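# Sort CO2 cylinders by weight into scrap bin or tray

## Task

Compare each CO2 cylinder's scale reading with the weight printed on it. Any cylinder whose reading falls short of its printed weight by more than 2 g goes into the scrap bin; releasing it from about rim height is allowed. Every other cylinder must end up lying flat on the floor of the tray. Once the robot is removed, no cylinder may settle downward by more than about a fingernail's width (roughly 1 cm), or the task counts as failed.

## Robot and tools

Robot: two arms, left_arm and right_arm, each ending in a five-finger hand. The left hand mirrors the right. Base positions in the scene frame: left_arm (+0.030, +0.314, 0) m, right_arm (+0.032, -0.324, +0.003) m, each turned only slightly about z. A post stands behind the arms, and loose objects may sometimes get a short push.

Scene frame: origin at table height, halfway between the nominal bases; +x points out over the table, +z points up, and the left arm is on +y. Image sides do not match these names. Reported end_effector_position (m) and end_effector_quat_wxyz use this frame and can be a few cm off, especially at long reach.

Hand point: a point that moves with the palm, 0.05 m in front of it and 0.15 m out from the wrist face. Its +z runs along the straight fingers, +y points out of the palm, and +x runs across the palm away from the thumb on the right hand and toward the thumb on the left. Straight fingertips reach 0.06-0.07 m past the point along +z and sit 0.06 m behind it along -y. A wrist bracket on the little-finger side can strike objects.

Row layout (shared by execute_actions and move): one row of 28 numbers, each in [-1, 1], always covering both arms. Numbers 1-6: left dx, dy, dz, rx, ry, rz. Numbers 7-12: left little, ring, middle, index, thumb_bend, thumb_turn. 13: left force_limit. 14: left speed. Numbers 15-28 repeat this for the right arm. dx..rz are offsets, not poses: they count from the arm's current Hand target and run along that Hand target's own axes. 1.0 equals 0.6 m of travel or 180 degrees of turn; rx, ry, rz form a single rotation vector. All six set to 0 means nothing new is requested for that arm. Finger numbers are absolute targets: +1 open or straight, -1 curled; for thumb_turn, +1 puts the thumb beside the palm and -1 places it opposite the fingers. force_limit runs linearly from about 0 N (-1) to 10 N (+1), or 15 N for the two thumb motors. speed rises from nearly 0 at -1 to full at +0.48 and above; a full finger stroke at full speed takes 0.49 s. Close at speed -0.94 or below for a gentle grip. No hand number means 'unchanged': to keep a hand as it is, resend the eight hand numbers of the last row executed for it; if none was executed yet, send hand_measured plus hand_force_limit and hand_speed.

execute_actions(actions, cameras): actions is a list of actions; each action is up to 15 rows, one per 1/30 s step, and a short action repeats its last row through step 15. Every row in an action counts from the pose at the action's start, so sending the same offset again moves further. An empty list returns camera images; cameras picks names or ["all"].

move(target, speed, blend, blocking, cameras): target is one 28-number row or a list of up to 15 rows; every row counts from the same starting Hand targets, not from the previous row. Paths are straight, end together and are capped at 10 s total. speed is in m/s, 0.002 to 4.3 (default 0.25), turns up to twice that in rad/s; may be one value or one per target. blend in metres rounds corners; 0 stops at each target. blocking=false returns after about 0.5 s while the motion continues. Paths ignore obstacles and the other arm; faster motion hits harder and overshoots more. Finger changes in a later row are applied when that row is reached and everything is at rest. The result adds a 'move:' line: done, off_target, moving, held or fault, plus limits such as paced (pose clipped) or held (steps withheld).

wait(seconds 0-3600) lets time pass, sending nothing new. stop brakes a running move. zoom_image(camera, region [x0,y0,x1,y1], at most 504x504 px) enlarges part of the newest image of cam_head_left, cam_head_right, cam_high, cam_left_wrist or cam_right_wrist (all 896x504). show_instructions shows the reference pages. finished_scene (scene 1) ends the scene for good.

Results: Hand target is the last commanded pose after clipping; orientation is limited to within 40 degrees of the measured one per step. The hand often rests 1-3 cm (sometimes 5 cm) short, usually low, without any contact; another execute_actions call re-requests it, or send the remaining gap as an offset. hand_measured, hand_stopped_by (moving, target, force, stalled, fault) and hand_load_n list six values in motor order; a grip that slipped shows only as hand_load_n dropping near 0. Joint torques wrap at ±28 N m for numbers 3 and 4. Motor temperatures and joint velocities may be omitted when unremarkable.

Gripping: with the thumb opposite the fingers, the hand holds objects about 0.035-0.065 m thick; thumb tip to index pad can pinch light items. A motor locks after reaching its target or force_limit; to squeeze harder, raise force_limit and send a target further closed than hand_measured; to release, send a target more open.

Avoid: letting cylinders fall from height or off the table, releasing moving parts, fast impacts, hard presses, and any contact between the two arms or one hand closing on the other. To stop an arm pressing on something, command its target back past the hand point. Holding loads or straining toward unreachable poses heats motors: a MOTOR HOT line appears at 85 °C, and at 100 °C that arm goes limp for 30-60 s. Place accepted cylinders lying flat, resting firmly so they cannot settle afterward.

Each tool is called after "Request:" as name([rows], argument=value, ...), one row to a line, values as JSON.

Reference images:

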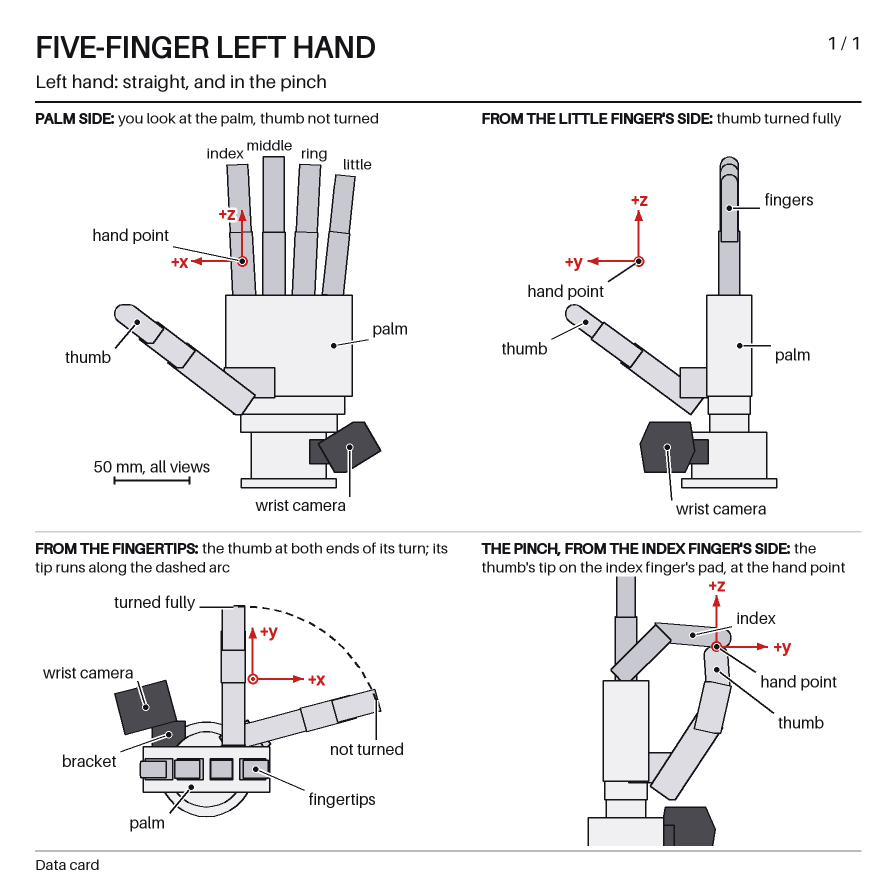

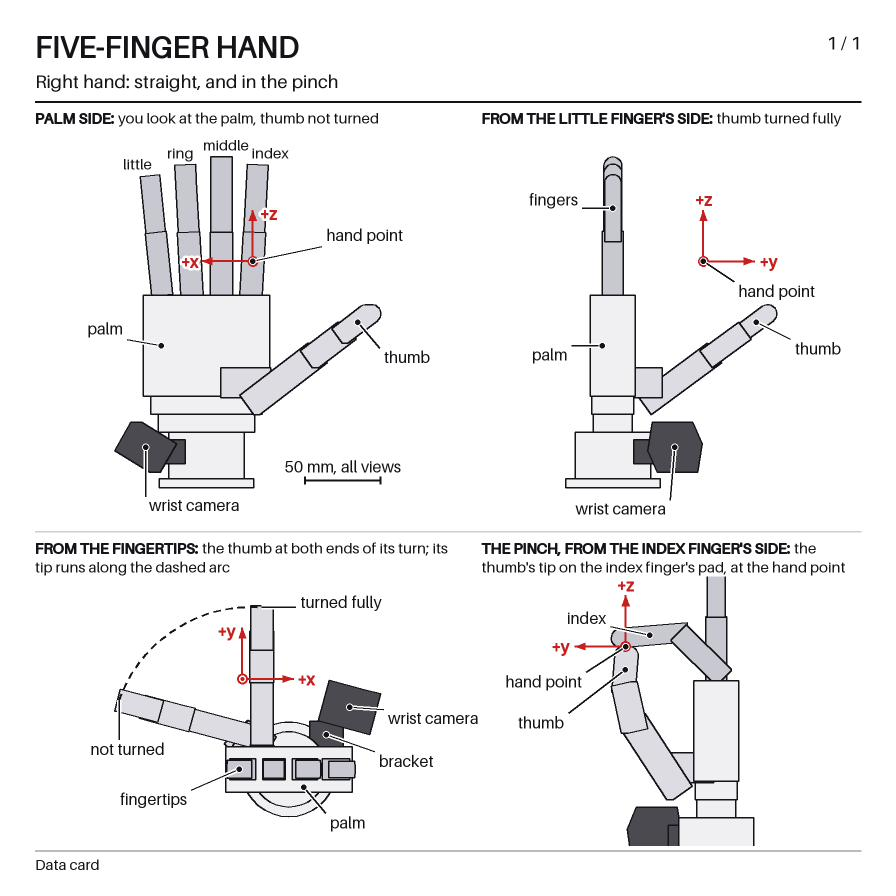

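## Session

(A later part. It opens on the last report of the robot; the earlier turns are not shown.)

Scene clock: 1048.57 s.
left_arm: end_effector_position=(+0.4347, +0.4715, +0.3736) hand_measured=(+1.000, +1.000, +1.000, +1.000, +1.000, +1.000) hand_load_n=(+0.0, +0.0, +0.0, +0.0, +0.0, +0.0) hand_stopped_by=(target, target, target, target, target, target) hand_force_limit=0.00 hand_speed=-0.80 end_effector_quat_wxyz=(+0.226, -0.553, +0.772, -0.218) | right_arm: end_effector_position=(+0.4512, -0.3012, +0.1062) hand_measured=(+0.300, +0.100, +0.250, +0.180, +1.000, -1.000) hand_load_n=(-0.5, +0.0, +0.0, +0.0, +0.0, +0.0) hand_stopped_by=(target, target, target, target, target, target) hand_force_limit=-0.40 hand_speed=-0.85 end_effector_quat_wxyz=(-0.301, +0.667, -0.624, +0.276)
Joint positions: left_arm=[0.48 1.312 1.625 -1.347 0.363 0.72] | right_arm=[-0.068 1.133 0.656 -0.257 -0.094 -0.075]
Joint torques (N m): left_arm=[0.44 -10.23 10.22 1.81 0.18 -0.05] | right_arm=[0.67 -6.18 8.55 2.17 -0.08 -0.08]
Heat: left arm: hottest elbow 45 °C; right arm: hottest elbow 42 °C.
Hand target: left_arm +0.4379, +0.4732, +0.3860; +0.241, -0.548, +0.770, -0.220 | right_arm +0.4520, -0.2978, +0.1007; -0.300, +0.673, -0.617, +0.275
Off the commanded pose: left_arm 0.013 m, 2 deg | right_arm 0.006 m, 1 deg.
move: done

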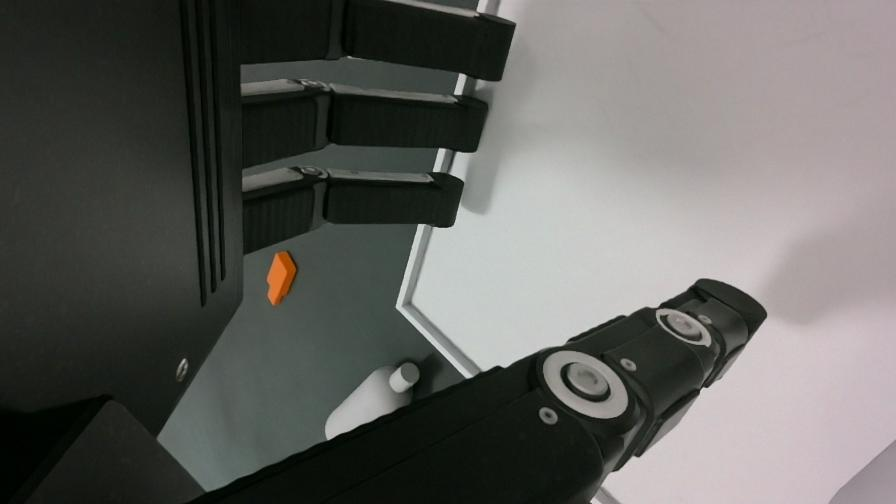

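Request:
wait(seconds=0.1, cameras=["cam_head_left","cam_head_right"])

Request:
zoom_image(camera="cam_head_left", region=[530, 200, 660, 320])

Scene clock: 1050.40 s.
left_arm: end_effector_position=(+0.4347, +0.4715, +0.3736) hand_measured=(+1.000, +1.000, +1.000, +1.000, +1.000, +1.000) hand_load_n=(+0.0, +0.0, -0.5, +0.0, +0.0, +0.0) hand_stopped_by=(target, target, target, target, target, target) hand_force_limit=0.00 hand_speed=-0.80 end_effector_quat_wxyz=(+0.226, -0.553, +0.772, -0.218) | right_arm: end_effector_position=(+0.4512, -0.3012, +0.1062) hand_measured=(+0.300, +0.100, +0.250, +0.180, +1.000, -1.000) hand_load_n=(+0.0, +0.0, +0.0, +0.0, +0.0, +0.0) hand_stopped_by=(target, target, target, target, target, target) hand_force_limit=-0.40 hand_speed=-0.85 end_effector_quat_wxyz=(-0.301, +0.667, -0.624, +0.276)
Joint positions: left_arm=[0.48 1.312 1.625 -1.347 0.363 0.72] | right_arm=[-0.068 1.133 0.656 -0.257 -0.094 -0.075]
Joint torques (N m): left_arm=[0.44 -10.23 10.21 1.83 0.18 -0.04] | right_arm=[0.67 -6.12 8.54 2.17 -0.08 -0.08]
Heat: left arm: hottest elbow 45 °C; right arm: hottest elbow 42 °C.
Hand target: left_arm +0.4379, +0.4732, +0.3860; +0.241, -0.548, +0.770, -0.220 | right_arm +0.4520, -0.2978, +0.1007; -0.300, +0.673, -0.617, +0.275
Off the commanded pose: left_arm 0.013 m, 2 deg | right_arm 0.006 m, 1 deg.
wait: 0.10 s; at rest from the start

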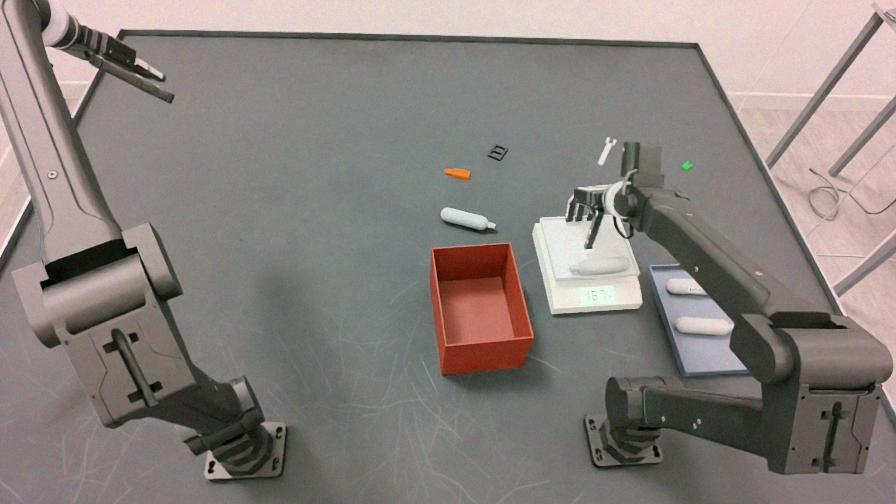

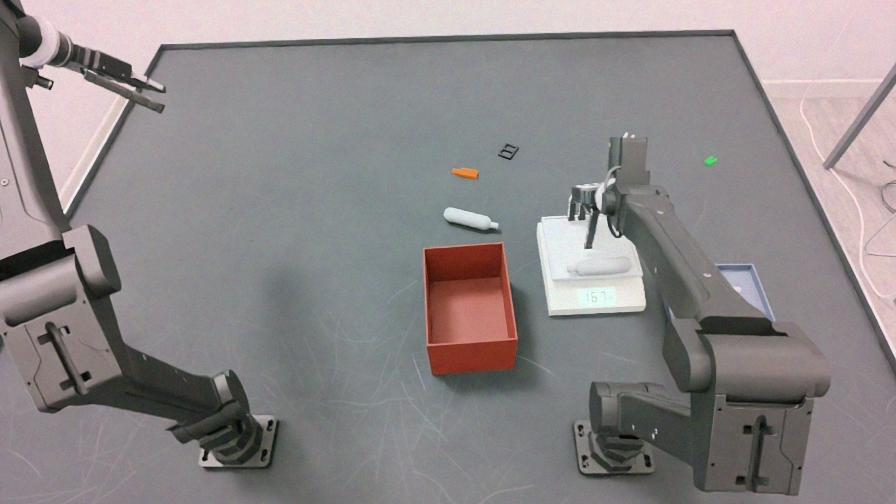

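Scaled by 3.877 from the camera's image (finer frame: 1280x720).

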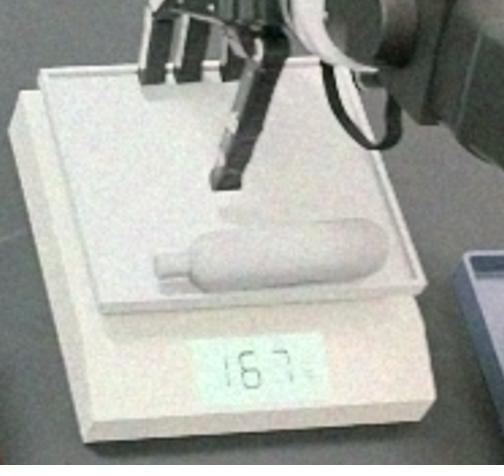

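Request:
move([
  [0,0,0,0,0,0,1,1,1,1,1,1,0,-0.8, 0,-0.124,-0.112,0,0,0,0.3,0.1,0.25,0.18,1,-1,-0.4,-0.85],
  [0,0,0,0,0,0,1,1,1,1,1,1,0,-0.8, 0.1358,0.0335,-0.2894,0,0.0206,0.0186,0.3,0.3,0.3,0.3,1,-1,-0.4,-0.85],
], speed=0.15, blend=[0.02, 0], cameras=["cam_right_wrist","cam_head_left","cam_head_right"])

Scene clock: 1061.83 s.
left_arm: end_effector_position=(+0.4347, +0.4715, +0.3736) hand_measured=(+1.000, +1.000, +1.000, +1.000, +1.000, +1.000) hand_load_n=(+0.0, +0.0, +0.0, +0.0, +0.0, +0.0) hand_stopped_by=(target, target, target, target, target, target) hand_force_limit=0.00 hand_speed=-0.80 end_effector_quat_wxyz=(+0.226, -0.553, +0.772, -0.218) | right_arm: end_effector_position=(+0.3202, -0.3890, +0.2041) hand_measured=(+0.300, +0.300, +0.300, +0.300, +1.000, -1.000) hand_load_n=(+0.0, +0.0, +0.0, +0.0, +0.0, +0.0) hand_stopped_by=(target, target, target, target, target, target) hand_force_limit=-0.40 hand_speed=-0.85 end_effector_quat_wxyz=(-0.291, +0.645, -0.645, +0.289)
Joint positions: left_arm=[0.48 1.312 1.625 -1.347 0.363 0.72] | right_arm=[-0.501 0.687 0.698 -0.797 -0.357 -0.333]
Joint torques (N m): left_arm=[0.38 -10.23 10.25 1.84 0.19 -0.04] | right_arm=[-1.26 -1.85 9.65 1.28 -0.32 -0.1]
Heat: left arm: hottest elbow 45 °C; right arm: hottest elbow 43 °C.
Hand target: left_arm +0.4379, +0.4732, +0.3860; +0.241, -0.548, +0.770, -0.220 | right_arm +0.3172, -0.3913, +0.2021; -0.288, +0.646, -0.646, +0.288
Off the commanded pose: left_arm 0.013 m, 2 deg | right_arm 0.004 m, 0 deg.
move: done
Images, in order (width x height): cam_head_left 896x504, cam_head_right 896x504, cam_right_wrist 896x504.

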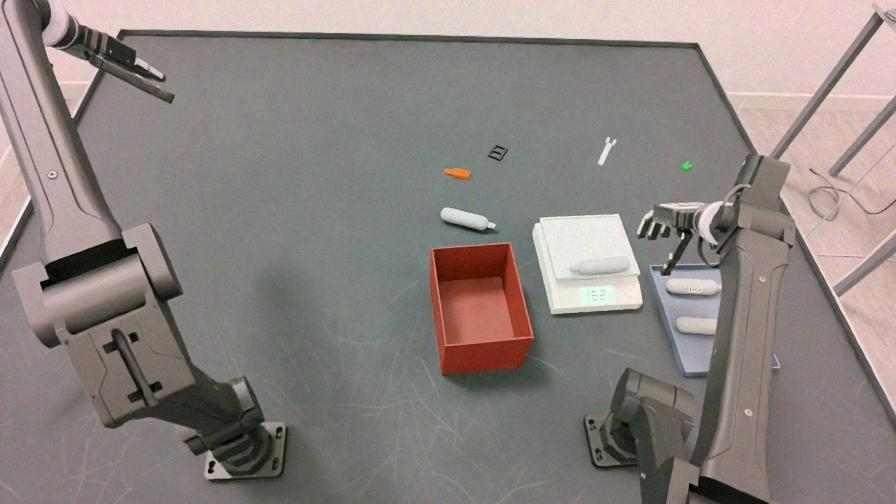

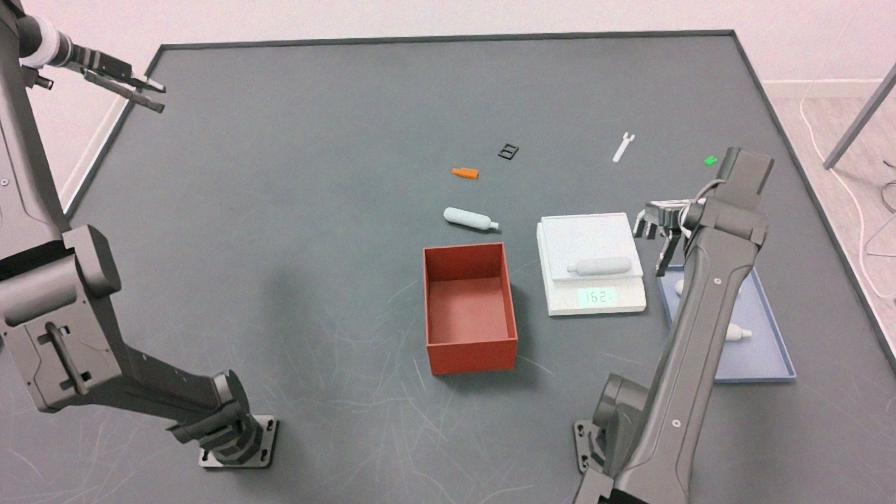

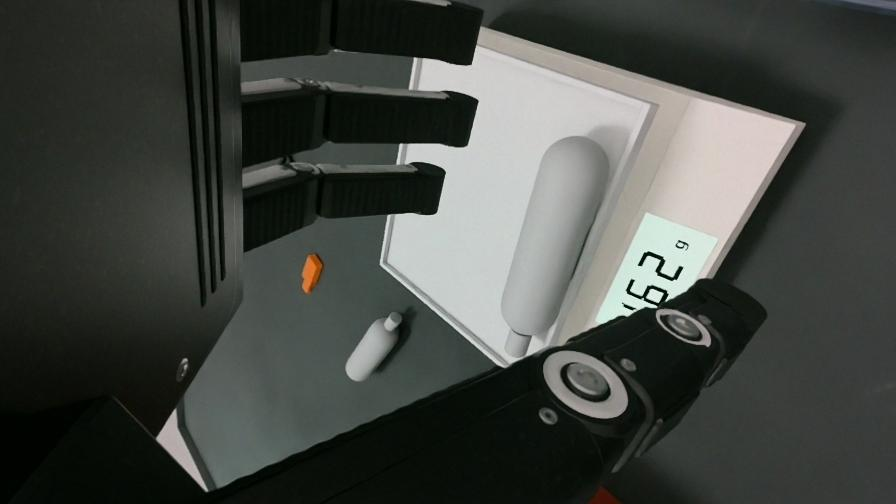

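Request:
move([
  [0,0,0,0,0,0,1,1,1,1,1,1,0,-0.8, -0.1467,-0.017,0.1484,0,-0.033,-0.0297,0.2,0.15,0.18,0.15,1,-1,-0.4,-0.85],
  [0,0,0,0,0,0,1,1,1,1,1,1,0,-0.8, -0.1447,0.02,0.18,0,-0.033,-0.0297,0.2,0.15,0.18,0.15,1,-1,-0.4,-0.85],
], speed=[0.15, 0.08], blend=[0.005, 0], cameras=["cam_right_wrist","cam_head_left"])

Scene clock: 1070.93 s.
left_arm: end_effector_position=(+0.4347, +0.4715, +0.3736) hand_measured=(+1.000, +1.000, +1.000, +1.000, +1.000, +1.000) hand_load_n=(+0.0, +0.0, +0.0, +0.0, +0.0, +0.0) hand_stopped_by=(target, target, target, target, target, target) hand_force_limit=0.00 hand_speed=-0.80 end_effector_quat_wxyz=(+0.226, -0.553, +0.772, -0.218) | right_arm: end_effector_position=(+0.3865, -0.3064, +0.1218) hand_measured=(+0.200, +0.150, +0.180, +0.150, +1.000, -1.000) hand_load_n=(+0.0, +0.0, +0.0, +0.0, +0.0, +0.0) hand_stopped_by=(target, target, target, target, target, target) hand_force_limit=-0.40 hand_speed=-0.85 end_effector_quat_wxyz=(-0.304, +0.692, -0.597, +0.267)
Joint positions: left_arm=[0.48 1.312 1.625 -1.347 0.363 0.72] | right_arm=[-0.12 0.91 0.573 -0.414 -0.177 -0.172]
Joint torques (N m): left_arm=[0.44 -10.23 10.22 1.83 0.18 -0.04] | right_arm=[0.21 -3.66 9.26 2.13 -0.03 0.16]
Heat: left arm: hottest elbow 45 °C; right arm: hottest elbow 43 °C.
Hand target: left_arm +0.4379, +0.4732, +0.3860; +0.241, -0.548, +0.770, -0.220 | right_arm +0.3894, -0.3044, +0.1209; -0.307, +0.689, -0.599, +0.267
Off the commanded pose: left_arm 0.013 m, 2 deg | right_arm 0.004 m, 1 deg.
move: done
Images, in order (width x height): cam_head_left 896x504, cam_right_wrist 896x504.

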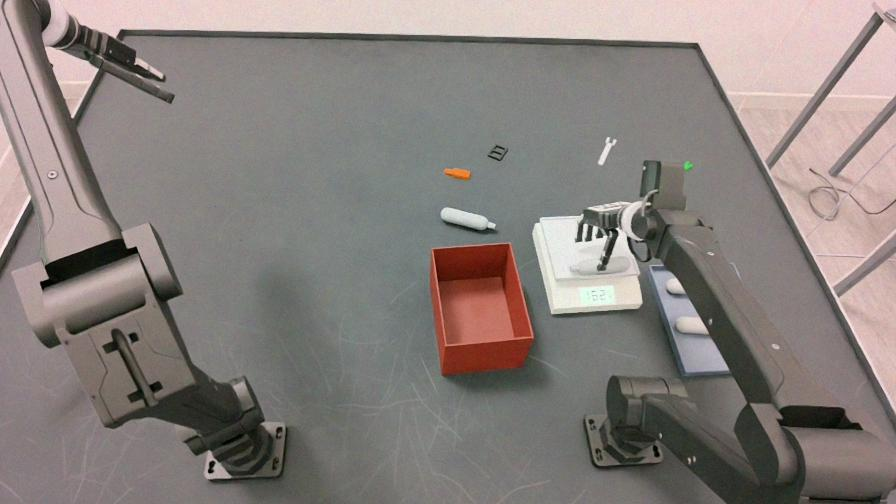

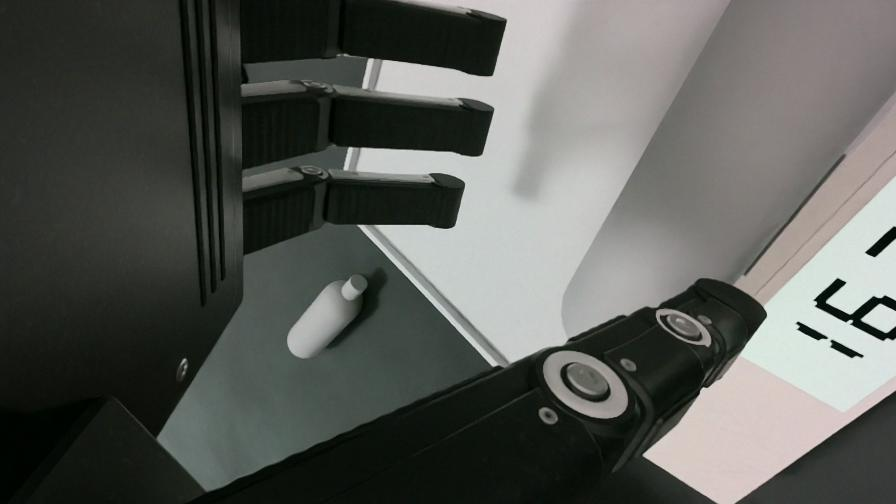

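Request:
move(target=[0,0,0,0,0,0,1,1,1,1,1,1,0,-0.8, 0.0132,0.0185,0.0143,0,0,0,0.2,0.15,0.18,0.15,1,-1,-0.4,-0.85], speed=0.05, cameras=["cam_right_wrist","cam_head_left"])

Request:
zoom_image(camera="cam_head_left", region=[530, 200, 660, 320])

Scene clock: 1079.00 s.
left_arm: end_effector_position=(+0.4347, +0.4715, +0.3736) hand_measured=(+1.000, +1.000, +1.000, +1.000, +1.000, +1.000) hand_load_n=(+0.0, +0.0, +0.0, +0.0, +0.0, +0.0) hand_stopped_by=(target, target, target, target, target, target) hand_force_limit=0.00 hand_speed=-0.80 end_effector_quat_wxyz=(+0.226, -0.553, +0.772, -0.218) | right_arm: end_effector_position=(+0.3872, -0.3081, +0.1088) hand_measured=(+0.200, +0.150, +0.180, +0.150, +1.000, -1.000) hand_load_n=(+0.0, +0.0, +0.0, +0.0, +0.0, +0.0) hand_stopped_by=(target, target, target, target, target, target) hand_force_limit=-0.40 hand_speed=-0.85 end_effector_quat_wxyz=(-0.308, +0.690, -0.599, +0.263)
Joint positions: left_arm=[0.48 1.312 1.625 -1.347 0.363 0.72] | right_arm=[-0.133 0.933 0.547 -0.368 -0.193 -0.172]
Joint torques (N m): left_arm=[0.38 -10.23 10.24 1.8 0.19 -0.04] | right_arm=[-1.32 -3.78 9.07 2.1 -0.23 -0.06]
Heat: left arm: hottest elbow 45 °C; right arm: hottest elbow 43 °C.
Hand target: left_arm +0.4379, +0.4732, +0.3860; +0.241, -0.548, +0.770, -0.220 | right_arm +0.3896, -0.3125, +0.1069; -0.307, +0.689, -0.599, +0.267
Off the commanded pose: left_arm 0.013 m, 2 deg | right_arm 0.005 m, 0 deg.
move: done
Images, in order (width x height): cam_head_left 896x504, cam_right_wrist 896x504.

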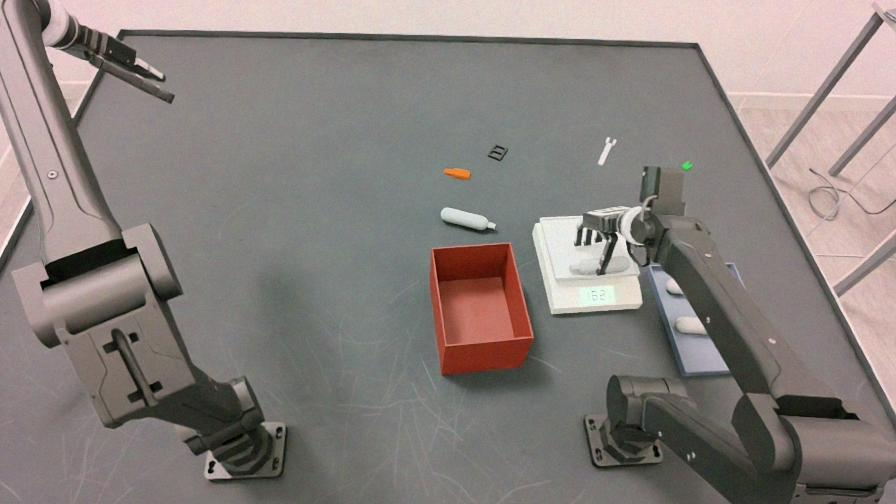

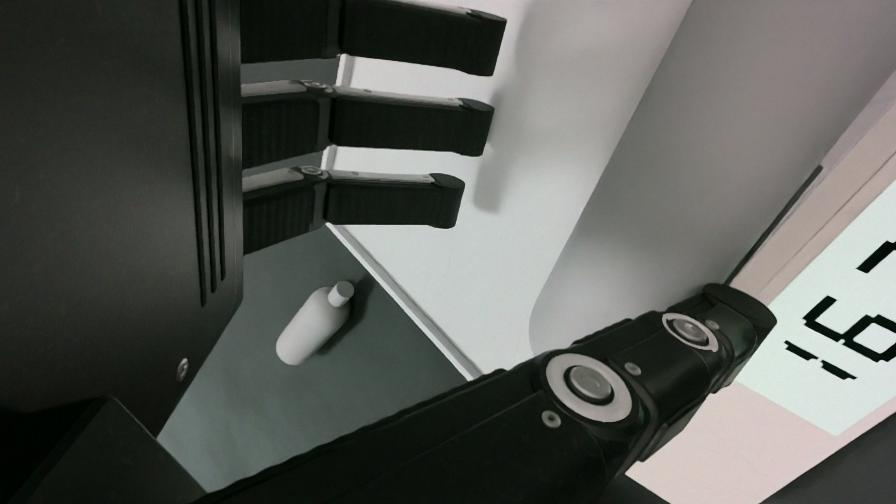

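Scaled by 3.877 from the camera's image (finer frame: 1280x720).

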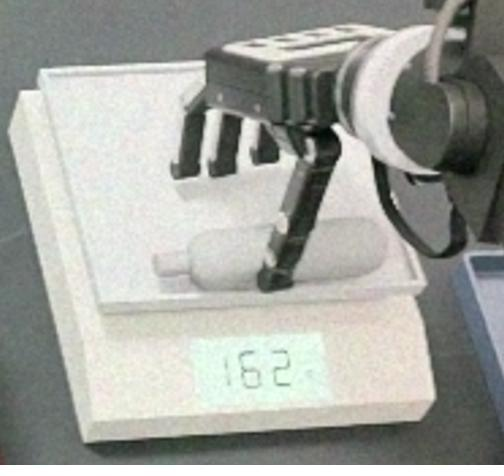

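Request:
move(target=[0,0,0,0,0,0,1,1,1,1,1,1,0,-0.8, 0,-0.0558,0.0619,0,0,0,0.2,0.15,0.18,0.15,1,-1,-0.4,-0.85], speed=0.03, cameras=["cam_right_wrist","cam_head_left"])

Request:
zoom_image(camera="cam_head_left", region=[530, 200, 660, 320])

Scene clock: 1083.50 s.
left_arm: end_effector_position=(+0.4347, +0.4715, +0.3736) hand_measured=(+1.000, +1.000, +1.000, +1.000, +1.000, +1.000) hand_load_n=(+0.0, +0.0, +0.0, +0.0, +0.0, +0.0) hand_stopped_by=(target, target, target, target, target, target) hand_force_limit=0.00 hand_speed=-0.80 end_effector_quat_wxyz=(+0.226, -0.553, +0.772, -0.218) | right_arm: end_effector_position=(+0.4260, -0.3092, +0.1030) hand_measured=(+0.200, +0.150, +0.180, +0.150, +1.000, -1.000) hand_load_n=(+0.0, +0.0, -5.0, +0.0, +0.0, +0.0) hand_stopped_by=(target, target, target, target, target, target) hand_force_limit=-0.40 hand_speed=-0.85 end_effector_quat_wxyz=(-0.303, +0.690, -0.601, +0.265)
Joint positions: left_arm=[0.48 1.312 1.625 -1.347 0.363 0.72] | right_arm=[-0.116 1.075 0.616 -0.296 -0.171 -0.161]
Joint torques (N m): left_arm=[0.5 -10.17 10.21 1.83 0.18 -0.04] | right_arm=[1.03 -4.01 11.07 2.09 0.09 0.14]
Heat: left arm: hottest elbow 45 °C; right arm: hottest elbow 43 °C.
Hand target: left_arm +0.4379, +0.4732, +0.3860; +0.241, -0.548, +0.770, -0.220 | right_arm +0.4390, -0.3055, +0.1069; -0.307, +0.689, -0.599, +0.267
Off the commanded pose: left_arm 0.013 m, 2 deg | right_arm 0.014 m, 1 deg.
move: off_target (right_arm)
Images, in order (width x height): cam_head_left 896x504, cam_right_wrist 896x504.

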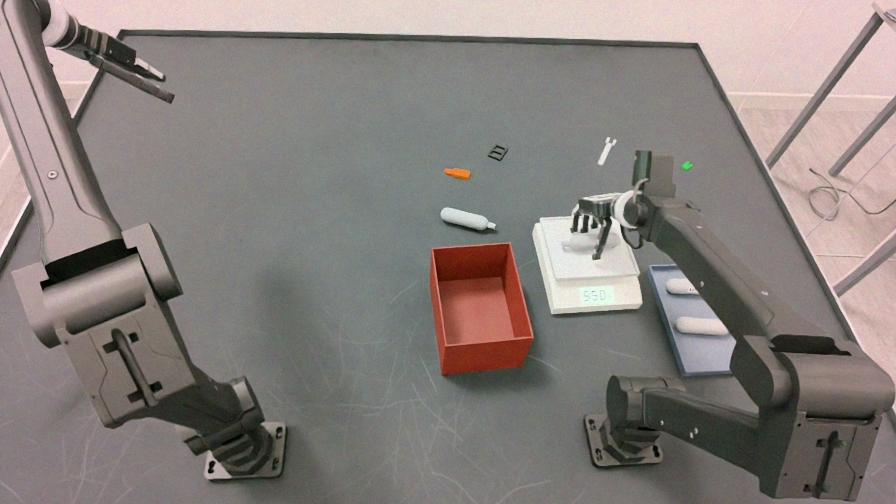

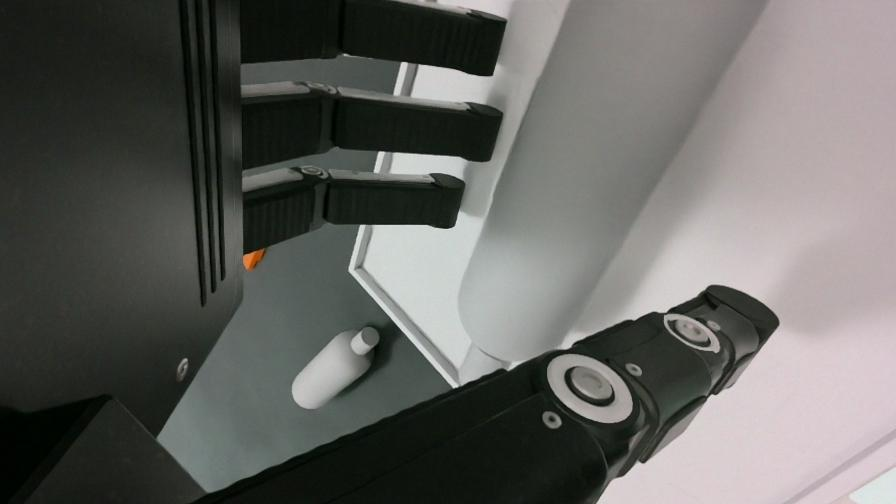

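Scaled by 3.877 from the camera's image (finer frame: 1280x720).

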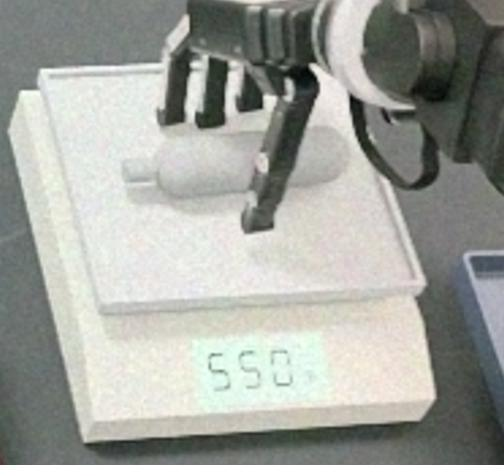

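Request:
move(target=[0,0,0,0,0,0,1,1,1,1,1,1,0,-0.8, -0.012,-0.027,0.0156,0,0,0,0.3,0.2,0.3,0.2,1,-1,-0.4,-0.85], speed=0.05, cameras=["cam_right_wrist","cam_head_left"])

Request:
zoom_image(camera="cam_head_left", region=[530, 200, 660, 320])

Scene clock: 1090.90 s.
left_arm: end_effector_position=(+0.4347, +0.4715, +0.3736) hand_measured=(+1.000, +1.000, +1.000, +1.000, +1.000, +1.000) hand_load_n=(-0.5, -0.5, +0.0, +0.0, +0.0, +0.0) hand_stopped_by=(target, target, target, target, target, target) hand_force_limit=0.00 hand_speed=-0.80 end_effector_quat_wxyz=(+0.226, -0.553, +0.772, -0.218) | right_arm: end_effector_position=(+0.4413, -0.3024, +0.1055) hand_measured=(+0.300, +0.200, +0.300, +0.200, +1.000, -1.000) hand_load_n=(+0.0, +0.0, -3.0, +0.0, +0.0, +0.0) hand_stopped_by=(target, target, target, target, target, target) hand_force_limit=-0.40 hand_speed=-0.85 end_effector_quat_wxyz=(-0.298, +0.691, -0.602, +0.265)
Joint positions: left_arm=[0.48 1.312 1.625 -1.347 0.363 0.72] | right_arm=[-0.084 1.121 0.657 -0.296 -0.142 -0.143]
Joint torques (N m): left_arm=[0.38 -10.23 10.21 1.85 0.19 -0.05] | right_arm=[1.26 -5.25 11.34 2.04 -0.06 0.18]
Heat: left arm: hottest elbow 45 °C; right arm: hottest elbow 43 °C.
Hand target: left_arm +0.4379, +0.4732, +0.3860; +0.241, -0.548, +0.770, -0.220 | right_arm +0.4557, -0.2960, +0.1128; -0.307, +0.689, -0.599, +0.267
Off the commanded pose: left_arm 0.013 m, 2 deg | right_arm 0.017 m, 1 deg.
move: off_target (right_arm)
Images, in order (width x height): cam_head_left 896x504, cam_right_wrist 896x504.

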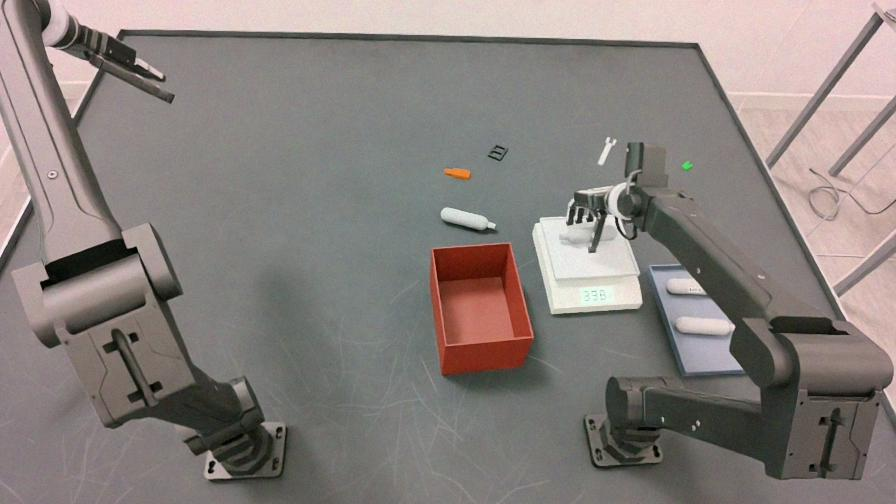

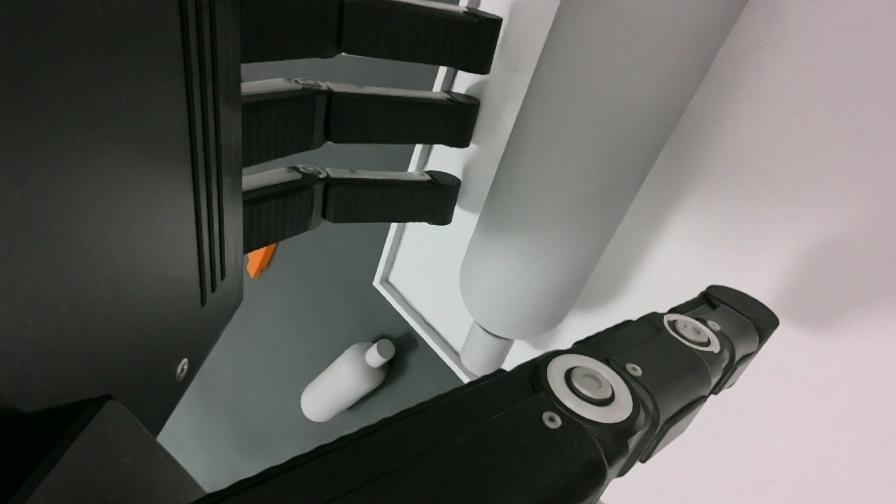

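Scaled by 3.877 from the camera's image (finer frame: 1280x720).

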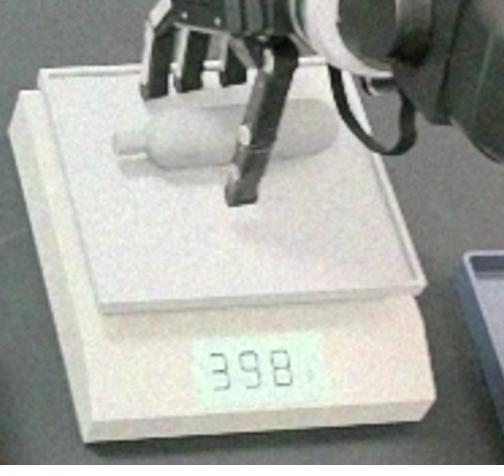

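Request:
move(target=[0,0,0,0,0,0,1,1,1,1,1,1,0,-0.8, 0,0,0,0,0,0,0.0,0.0,0.0,0.0,0.78,-1,-0.4,-0.88], speed=0.05, cameras=["cam_right_wrist","cam_head_left"])

Scene clock: 1096.57 s.
left_arm: end_effector_position=(+0.4347, +0.4715, +0.3736) hand_measured=(+1.000, +1.000, +1.000, +1.000, +1.000, +1.000) hand_load_n=(+0.0, +0.0, +0.0, -0.5, +0.0, +0.0) hand_stopped_by=(target, target, target, target, target, target) hand_force_limit=0.00 hand_speed=-0.80 end_effector_quat_wxyz=(+0.226, -0.553, +0.772, -0.218) | right_arm: end_effector_position=(+0.4429, -0.3009, +0.1028) hand_measured=(+0.000, +0.000, +0.000, +0.000, +0.780, -1.000) hand_load_n=(+0.0, +0.0, +0.0, +0.0, +0.0, +0.0) hand_stopped_by=(target, target, target, target, target, target) hand_force_limit=-0.40 hand_speed=-0.88 end_effector_quat_wxyz=(-0.298, +0.692, -0.603, +0.263)
Joint positions: left_arm=[0.48 1.312 1.625 -1.347 0.363 0.72] | right_arm=[-0.081 1.132 0.658 -0.289 -0.142 -0.14]
Joint torques (N m): left_arm=[0.44 -10.23 10.22 1.84 0.19 -0.05] | right_arm=[0.91 -6.18 11.23 1.78 -0.07 0.16]
Heat: left arm: hottest elbow 45 °C; right arm: hottest elbow 44 °C.
Hand target: left_arm +0.4379, +0.4732, +0.3860; +0.241, -0.548, +0.770, -0.220 | right_arm +0.4557, -0.2960, +0.1128; -0.307, +0.689, -0.599, +0.267
Off the commanded pose: left_arm 0.013 m, 2 deg | right_arm 0.017 m, 1 deg.
move: done
Images, in order (width x height): cam_head_left 896x504, cam_right_wrist 896x504.

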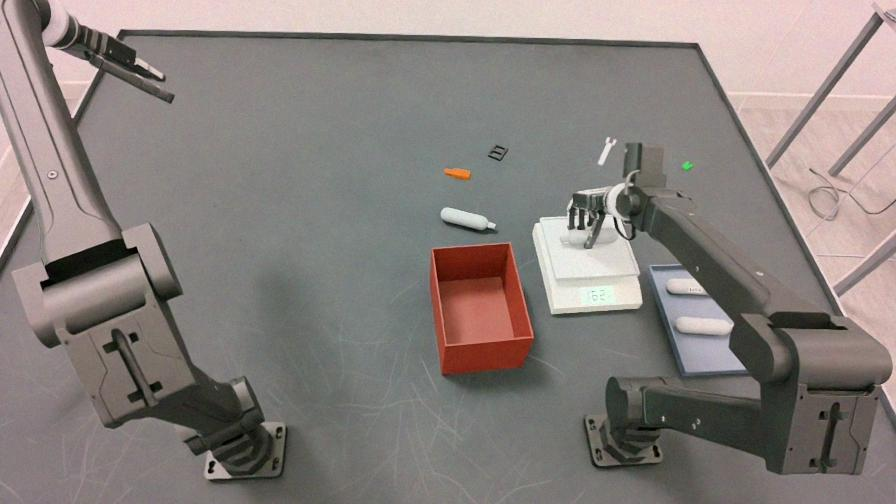

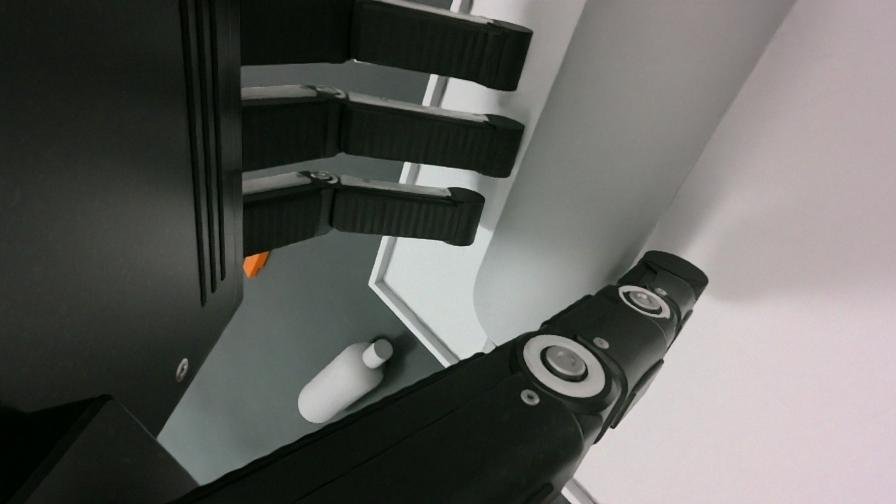

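Request:
move([
  [0,0,0,0,0,0,1,1,1,1,1,1,0,-0.8, 0,0,0,0,0,0,-0.5,-0.5,-0.5,-0.5,0.77,-1,-0.45,-0.9],
  [0,0,0,0,0,0,1,1,1,1,1,1,0,-0.8, 0,0,0,0,0,0,-0.5,-0.5,-0.4,-0.5,0.77,-1,-0.45,-0.9],
], speed=0.05, cameras=["cam_right_wrist"])

Scene clock: 1101.53 s.
left_arm: end_effector_position=(+0.4347, +0.4715, +0.3736) hand_measured=(+1.000, +1.000, +1.000, +1.000, +1.000, +1.000) hand_load_n=(+0.0, +0.0, +0.0, +0.0, +0.0, +0.0) hand_stopped_by=(target, target, target, target, target, target) hand_force_limit=0.00 hand_speed=-0.80 end_effector_quat_wxyz=(+0.226, -0.553, +0.772, -0.218) | right_arm: end_effector_position=(+0.4428, -0.3007, +0.1020) hand_measured=(-0.500, -0.296, -0.212, -0.278, +0.772, -1.000) hand_load_n=(+0.0, +2.0, +2.5, +1.5, +9.5, +0.0) hand_stopped_by=(target, force, force, force, target, target) hand_force_limit=-0.45 hand_speed=-0.90 end_effector_quat_wxyz=(-0.298, +0.692, -0.603, +0.262)
Joint positions: left_arm=[0.48 1.312 1.625 -1.347 0.363 0.72] | right_arm=[-0.081 1.134 0.658 -0.289 -0.142 -0.139]
Joint torques (N m): left_arm=[0.44 -10.17 10.25 1.83 0.18 -0.04] | right_arm=[0.91 -6.36 11.19 1.81 -0.06 0.16]
Heat: left arm: hottest elbow 45 °C; right arm: hottest elbow 45 °C.
Hand target: left_arm +0.4379, +0.4732, +0.3860; +0.241, -0.548, +0.770, -0.220 | right_arm +0.4557, -0.2959, +0.1129; -0.307, +0.689, -0.599, +0.267
Off the commanded pose: left_arm 0.013 m, 2 deg | right_arm 0.017 m, 1 deg.
move: done; target 2's new numbers were sent with right_arm's hand 0.017 m and 1 deg from that target

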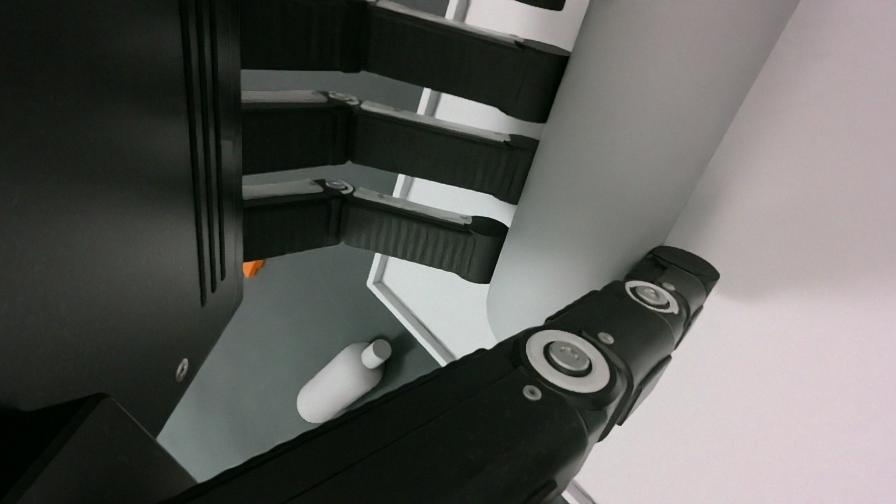

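Request:
move([
  [0,0,0,0,0,0,1,1,1,1,1,1,0,-0.8, 0,0,0,0,0,0,-0.2,-0.1,-0.1,-0.1,0.82,-1,-0.45,-0.9],
], speed=0.05)

Request:
move(target=[0,0,0,0,0,0,1,1,1,1,1,1,0,-0.8, 0.0023,0.0639,-0.0486,0,0,0,-0.2,-0.1,-0.1,-0.1,0.82,-1,-0.45,-0.9], speed=0.03, cameras=["cam_right_wrist","cam_head_left"])

Request:
zoom_image(camera="cam_head_left", region=[530, 200, 660, 320])

Scene clock: 1111.40 s.
left_arm: end_effector_position=(+0.4347, +0.4715, +0.3736) hand_measured=(+1.000, +1.000, +1.000, +1.000, +1.000, +1.000) hand_load_n=(+0.0, +0.0, +0.0, +0.0, +0.0, +0.0) hand_stopped_by=(target, target, target, target, target, target) hand_force_limit=0.00 hand_speed=-0.80 end_effector_quat_wxyz=(+0.226, -0.553, +0.772, -0.218) | right_arm: end_effector_position=(+0.4428, -0.3007, +0.1021) hand_measured=(-0.200, -0.100, -0.100, -0.100, +0.820, -1.000) hand_load_n=(+0.0, +0.0, +0.0, +0.0, +0.0, +0.0) hand_stopped_by=(target, target, target, target, target, target) hand_force_limit=-0.45 hand_speed=-0.90 end_effector_quat_wxyz=(-0.298, +0.692, -0.603, +0.262)
Joint positions: left_arm=[0.48 1.312 1.625 -1.347 0.363 0.72] | right_arm=[-0.081 1.134 0.658 -0.289 -0.142 -0.139]
Joint torques (N m): left_arm=[0.32 -10.23 10.22 1.83 0.18 -0.04] | right_arm=[0.85 -6.36 11.22 1.78 -0.05 0.15]
Motor temperatures (°C): left_arm=[22 28 46 22 21 20] | right_arm=[23 26 47 20 22 21]
Heat: left arm: hottest elbow 46 °C; right arm: hottest elbow 47 °C.
Hand target: left_arm +0.4379, +0.4732, +0.3860; +0.241, -0.548, +0.770, -0.220 | right_arm +0.4557, -0.2959, +0.1129; -0.307, +0.689, -0.599, +0.267
Off the commanded pose: left_arm 0.013 m, 2 deg | right_arm 0.017 m, 1 deg.
move: done

Scene clock: 1113.37 s.
left_arm: end_effector_position=(+0.4347, +0.4715, +0.3736) hand_measured=(+1.000, +1.000, +1.000, +1.000, +1.000, +1.000) hand_load_n=(+0.0, +0.0, +0.0, +0.0, +0.0, +0.0) hand_stopped_by=(target, target, target, target, target, target) hand_force_limit=0.00 hand_speed=-0.80 end_effector_quat_wxyz=(+0.226, -0.553, +0.772, -0.218) | right_arm: end_effector_position=(+0.4117, -0.2991, +0.1039) hand_measured=(-0.200, -0.100, -0.100, -0.100, +0.820, -1.000) hand_load_n=(+0.0, +0.0, +0.0, +0.0, +0.0, +0.0) hand_stopped_by=(target, target, target, target, target, target) hand_force_limit=-0.45 hand_speed=-0.90 end_effector_quat_wxyz=(-0.310, +0.689, -0.599, +0.265)
Joint positions: left_arm=[0.48 1.312 1.625 -1.347 0.363 0.72] | right_arm=[-0.092 1.019 0.577 -0.299 -0.164 -0.14]
Joint torques (N m): left_arm=[0.5 -10.17 10.22 1.83 0.19 -0.04] | right_arm=[-1.44 -6.07 8.79 1.33 -0.21 -0.11]
Heat: left arm: hottest elbow 46 °C; right arm: hottest elbow 46 °C.
Hand target: left_arm +0.4379, +0.4732, +0.3860; +0.241, -0.548, +0.770, -0.220 | right_arm +0.4089, -0.3038, +0.1036; -0.307, +0.689, -0.599, +0.267
Off the commanded pose: left_arm 0.013 m, 2 deg | right_arm 0.005 m, 0 deg.
move: done
Images, in order (width x height): cam_head_left 896x504, cam_right_wrist 896x504.

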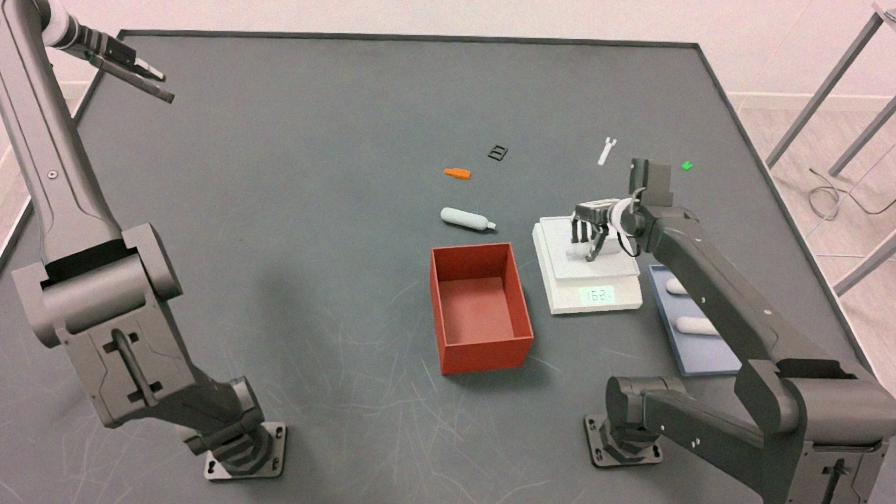

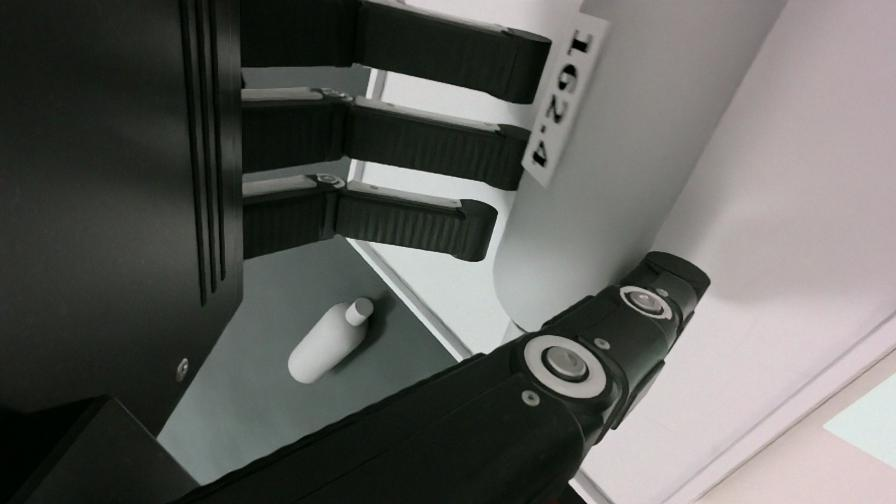

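Scaled by 3.877 from the camera's image (finer frame: 1280x720).

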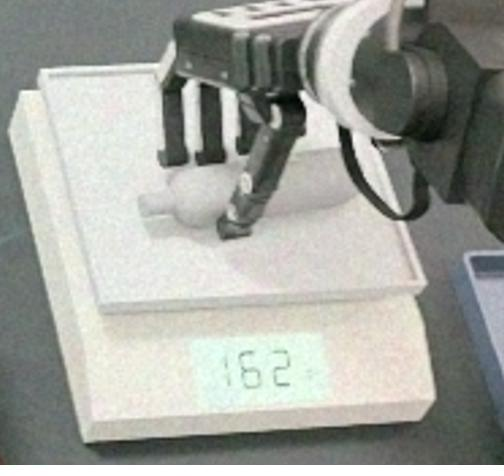

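Request:
zoom_image(camera="cam_right_wrist", region=[480, 0, 660, 200])

Scaled by 2.520 from the camera's image (finer frame: 1280x720).

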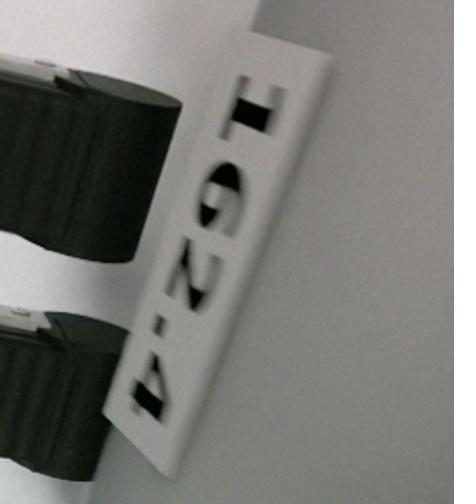

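Request:
move([
  [0,0,0,0,0,0,1,1,1,1,1,1,0,-0.8, 0,0,0,0,0,0,-0.2,-0.1,-0.1,-0.1,0.78,-1,-0.45,-0.9],
  [0,0,0,0,0,0,1,1,1,1,1,1,0,-0.8, 0,0,0,0,0,0,-0.5,-0.5,-0.5,-0.5,0.77,-1,-0.45,-0.9],
  [0,0,0,0,0,0,1,1,1,1,1,1,0,-0.8, 0,0,0,0,0,0,-0.5,-0.5,-0.4,-0.5,0.77,-1,-0.45,-0.9],
], speed=0.05, cameras=["cam_right_wrist"])

Request:
zoom_image(camera="cam_right_wrist", region=[480, 0, 700, 240])

Scene clock: 1122.20 s.
left_arm: end_effector_position=(+0.4347, +0.4715, +0.3736) hand_measured=(+1.000, +1.000, +1.000, +1.000, +1.000, +1.000) hand_load_n=(+0.0, +0.0, +0.0, +0.0, +0.0, +0.0) hand_stopped_by=(target, target, target, target, target, target) hand_force_limit=0.00 hand_speed=-0.80 end_effector_quat_wxyz=(+0.226, -0.553, +0.772, -0.218) | right_arm: end_effector_position=(+0.4111, -0.2993, +0.1033) hand_measured=(-0.500, -0.314, -0.218, -0.294, +0.772, -1.000) hand_load_n=(+0.0, +1.0, +3.5, +1.0, +9.5, +0.5) hand_stopped_by=(target, force, force, force, target, target) hand_force_limit=-0.45 hand_speed=-0.90 end_effector_quat_wxyz=(-0.310, +0.689, -0.599, +0.265)
Joint positions: left_arm=[0.48 1.312 1.625 -1.347 0.363 0.72] | right_arm=[-0.093 1.019 0.576 -0.3 -0.164 -0.142]
Joint torques (N m): left_arm=[0.38 -10.23 10.21 1.83 0.18 -0.04] | right_arm=[-1.44 -6.12 8.83 1.36 -0.2 -0.09]
Heat: left arm: hottest elbow 46 °C; right arm: hottest elbow 44 °C.
Hand target: left_arm +0.4379, +0.4732, +0.3860; +0.241, -0.548, +0.770, -0.220 | right_arm +0.4090, -0.3040, +0.1037; -0.307, +0.689, -0.599, +0.267
Off the commanded pose: left_arm 0.013 m, 2 deg | right_arm 0.005 m, 0 deg.
move: done

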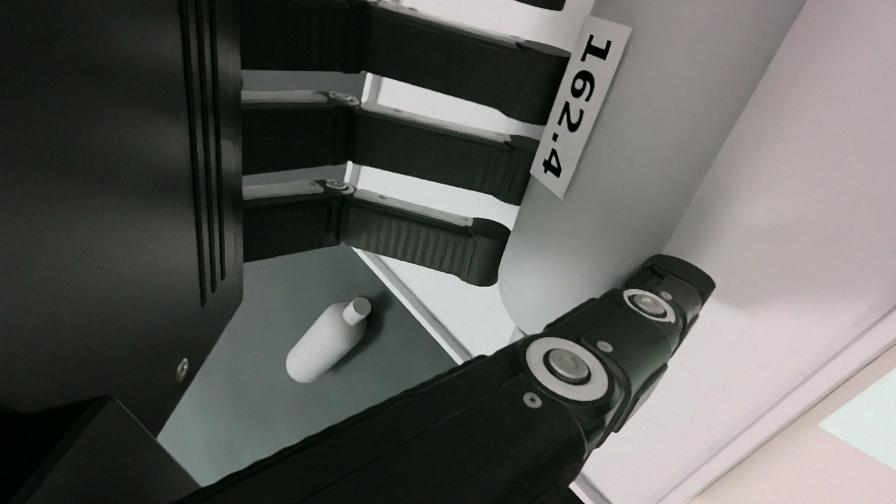

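Scaled by 2.100 from the camera's image (finer frame: 1280x720).

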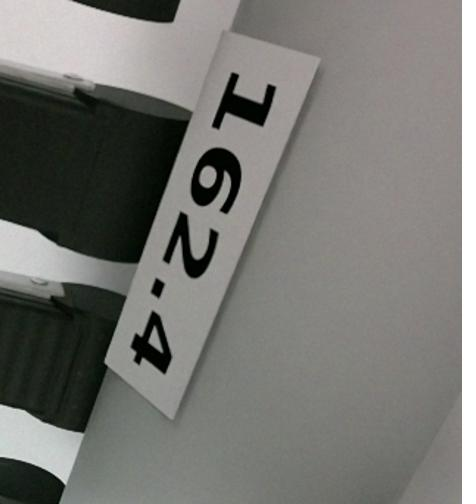

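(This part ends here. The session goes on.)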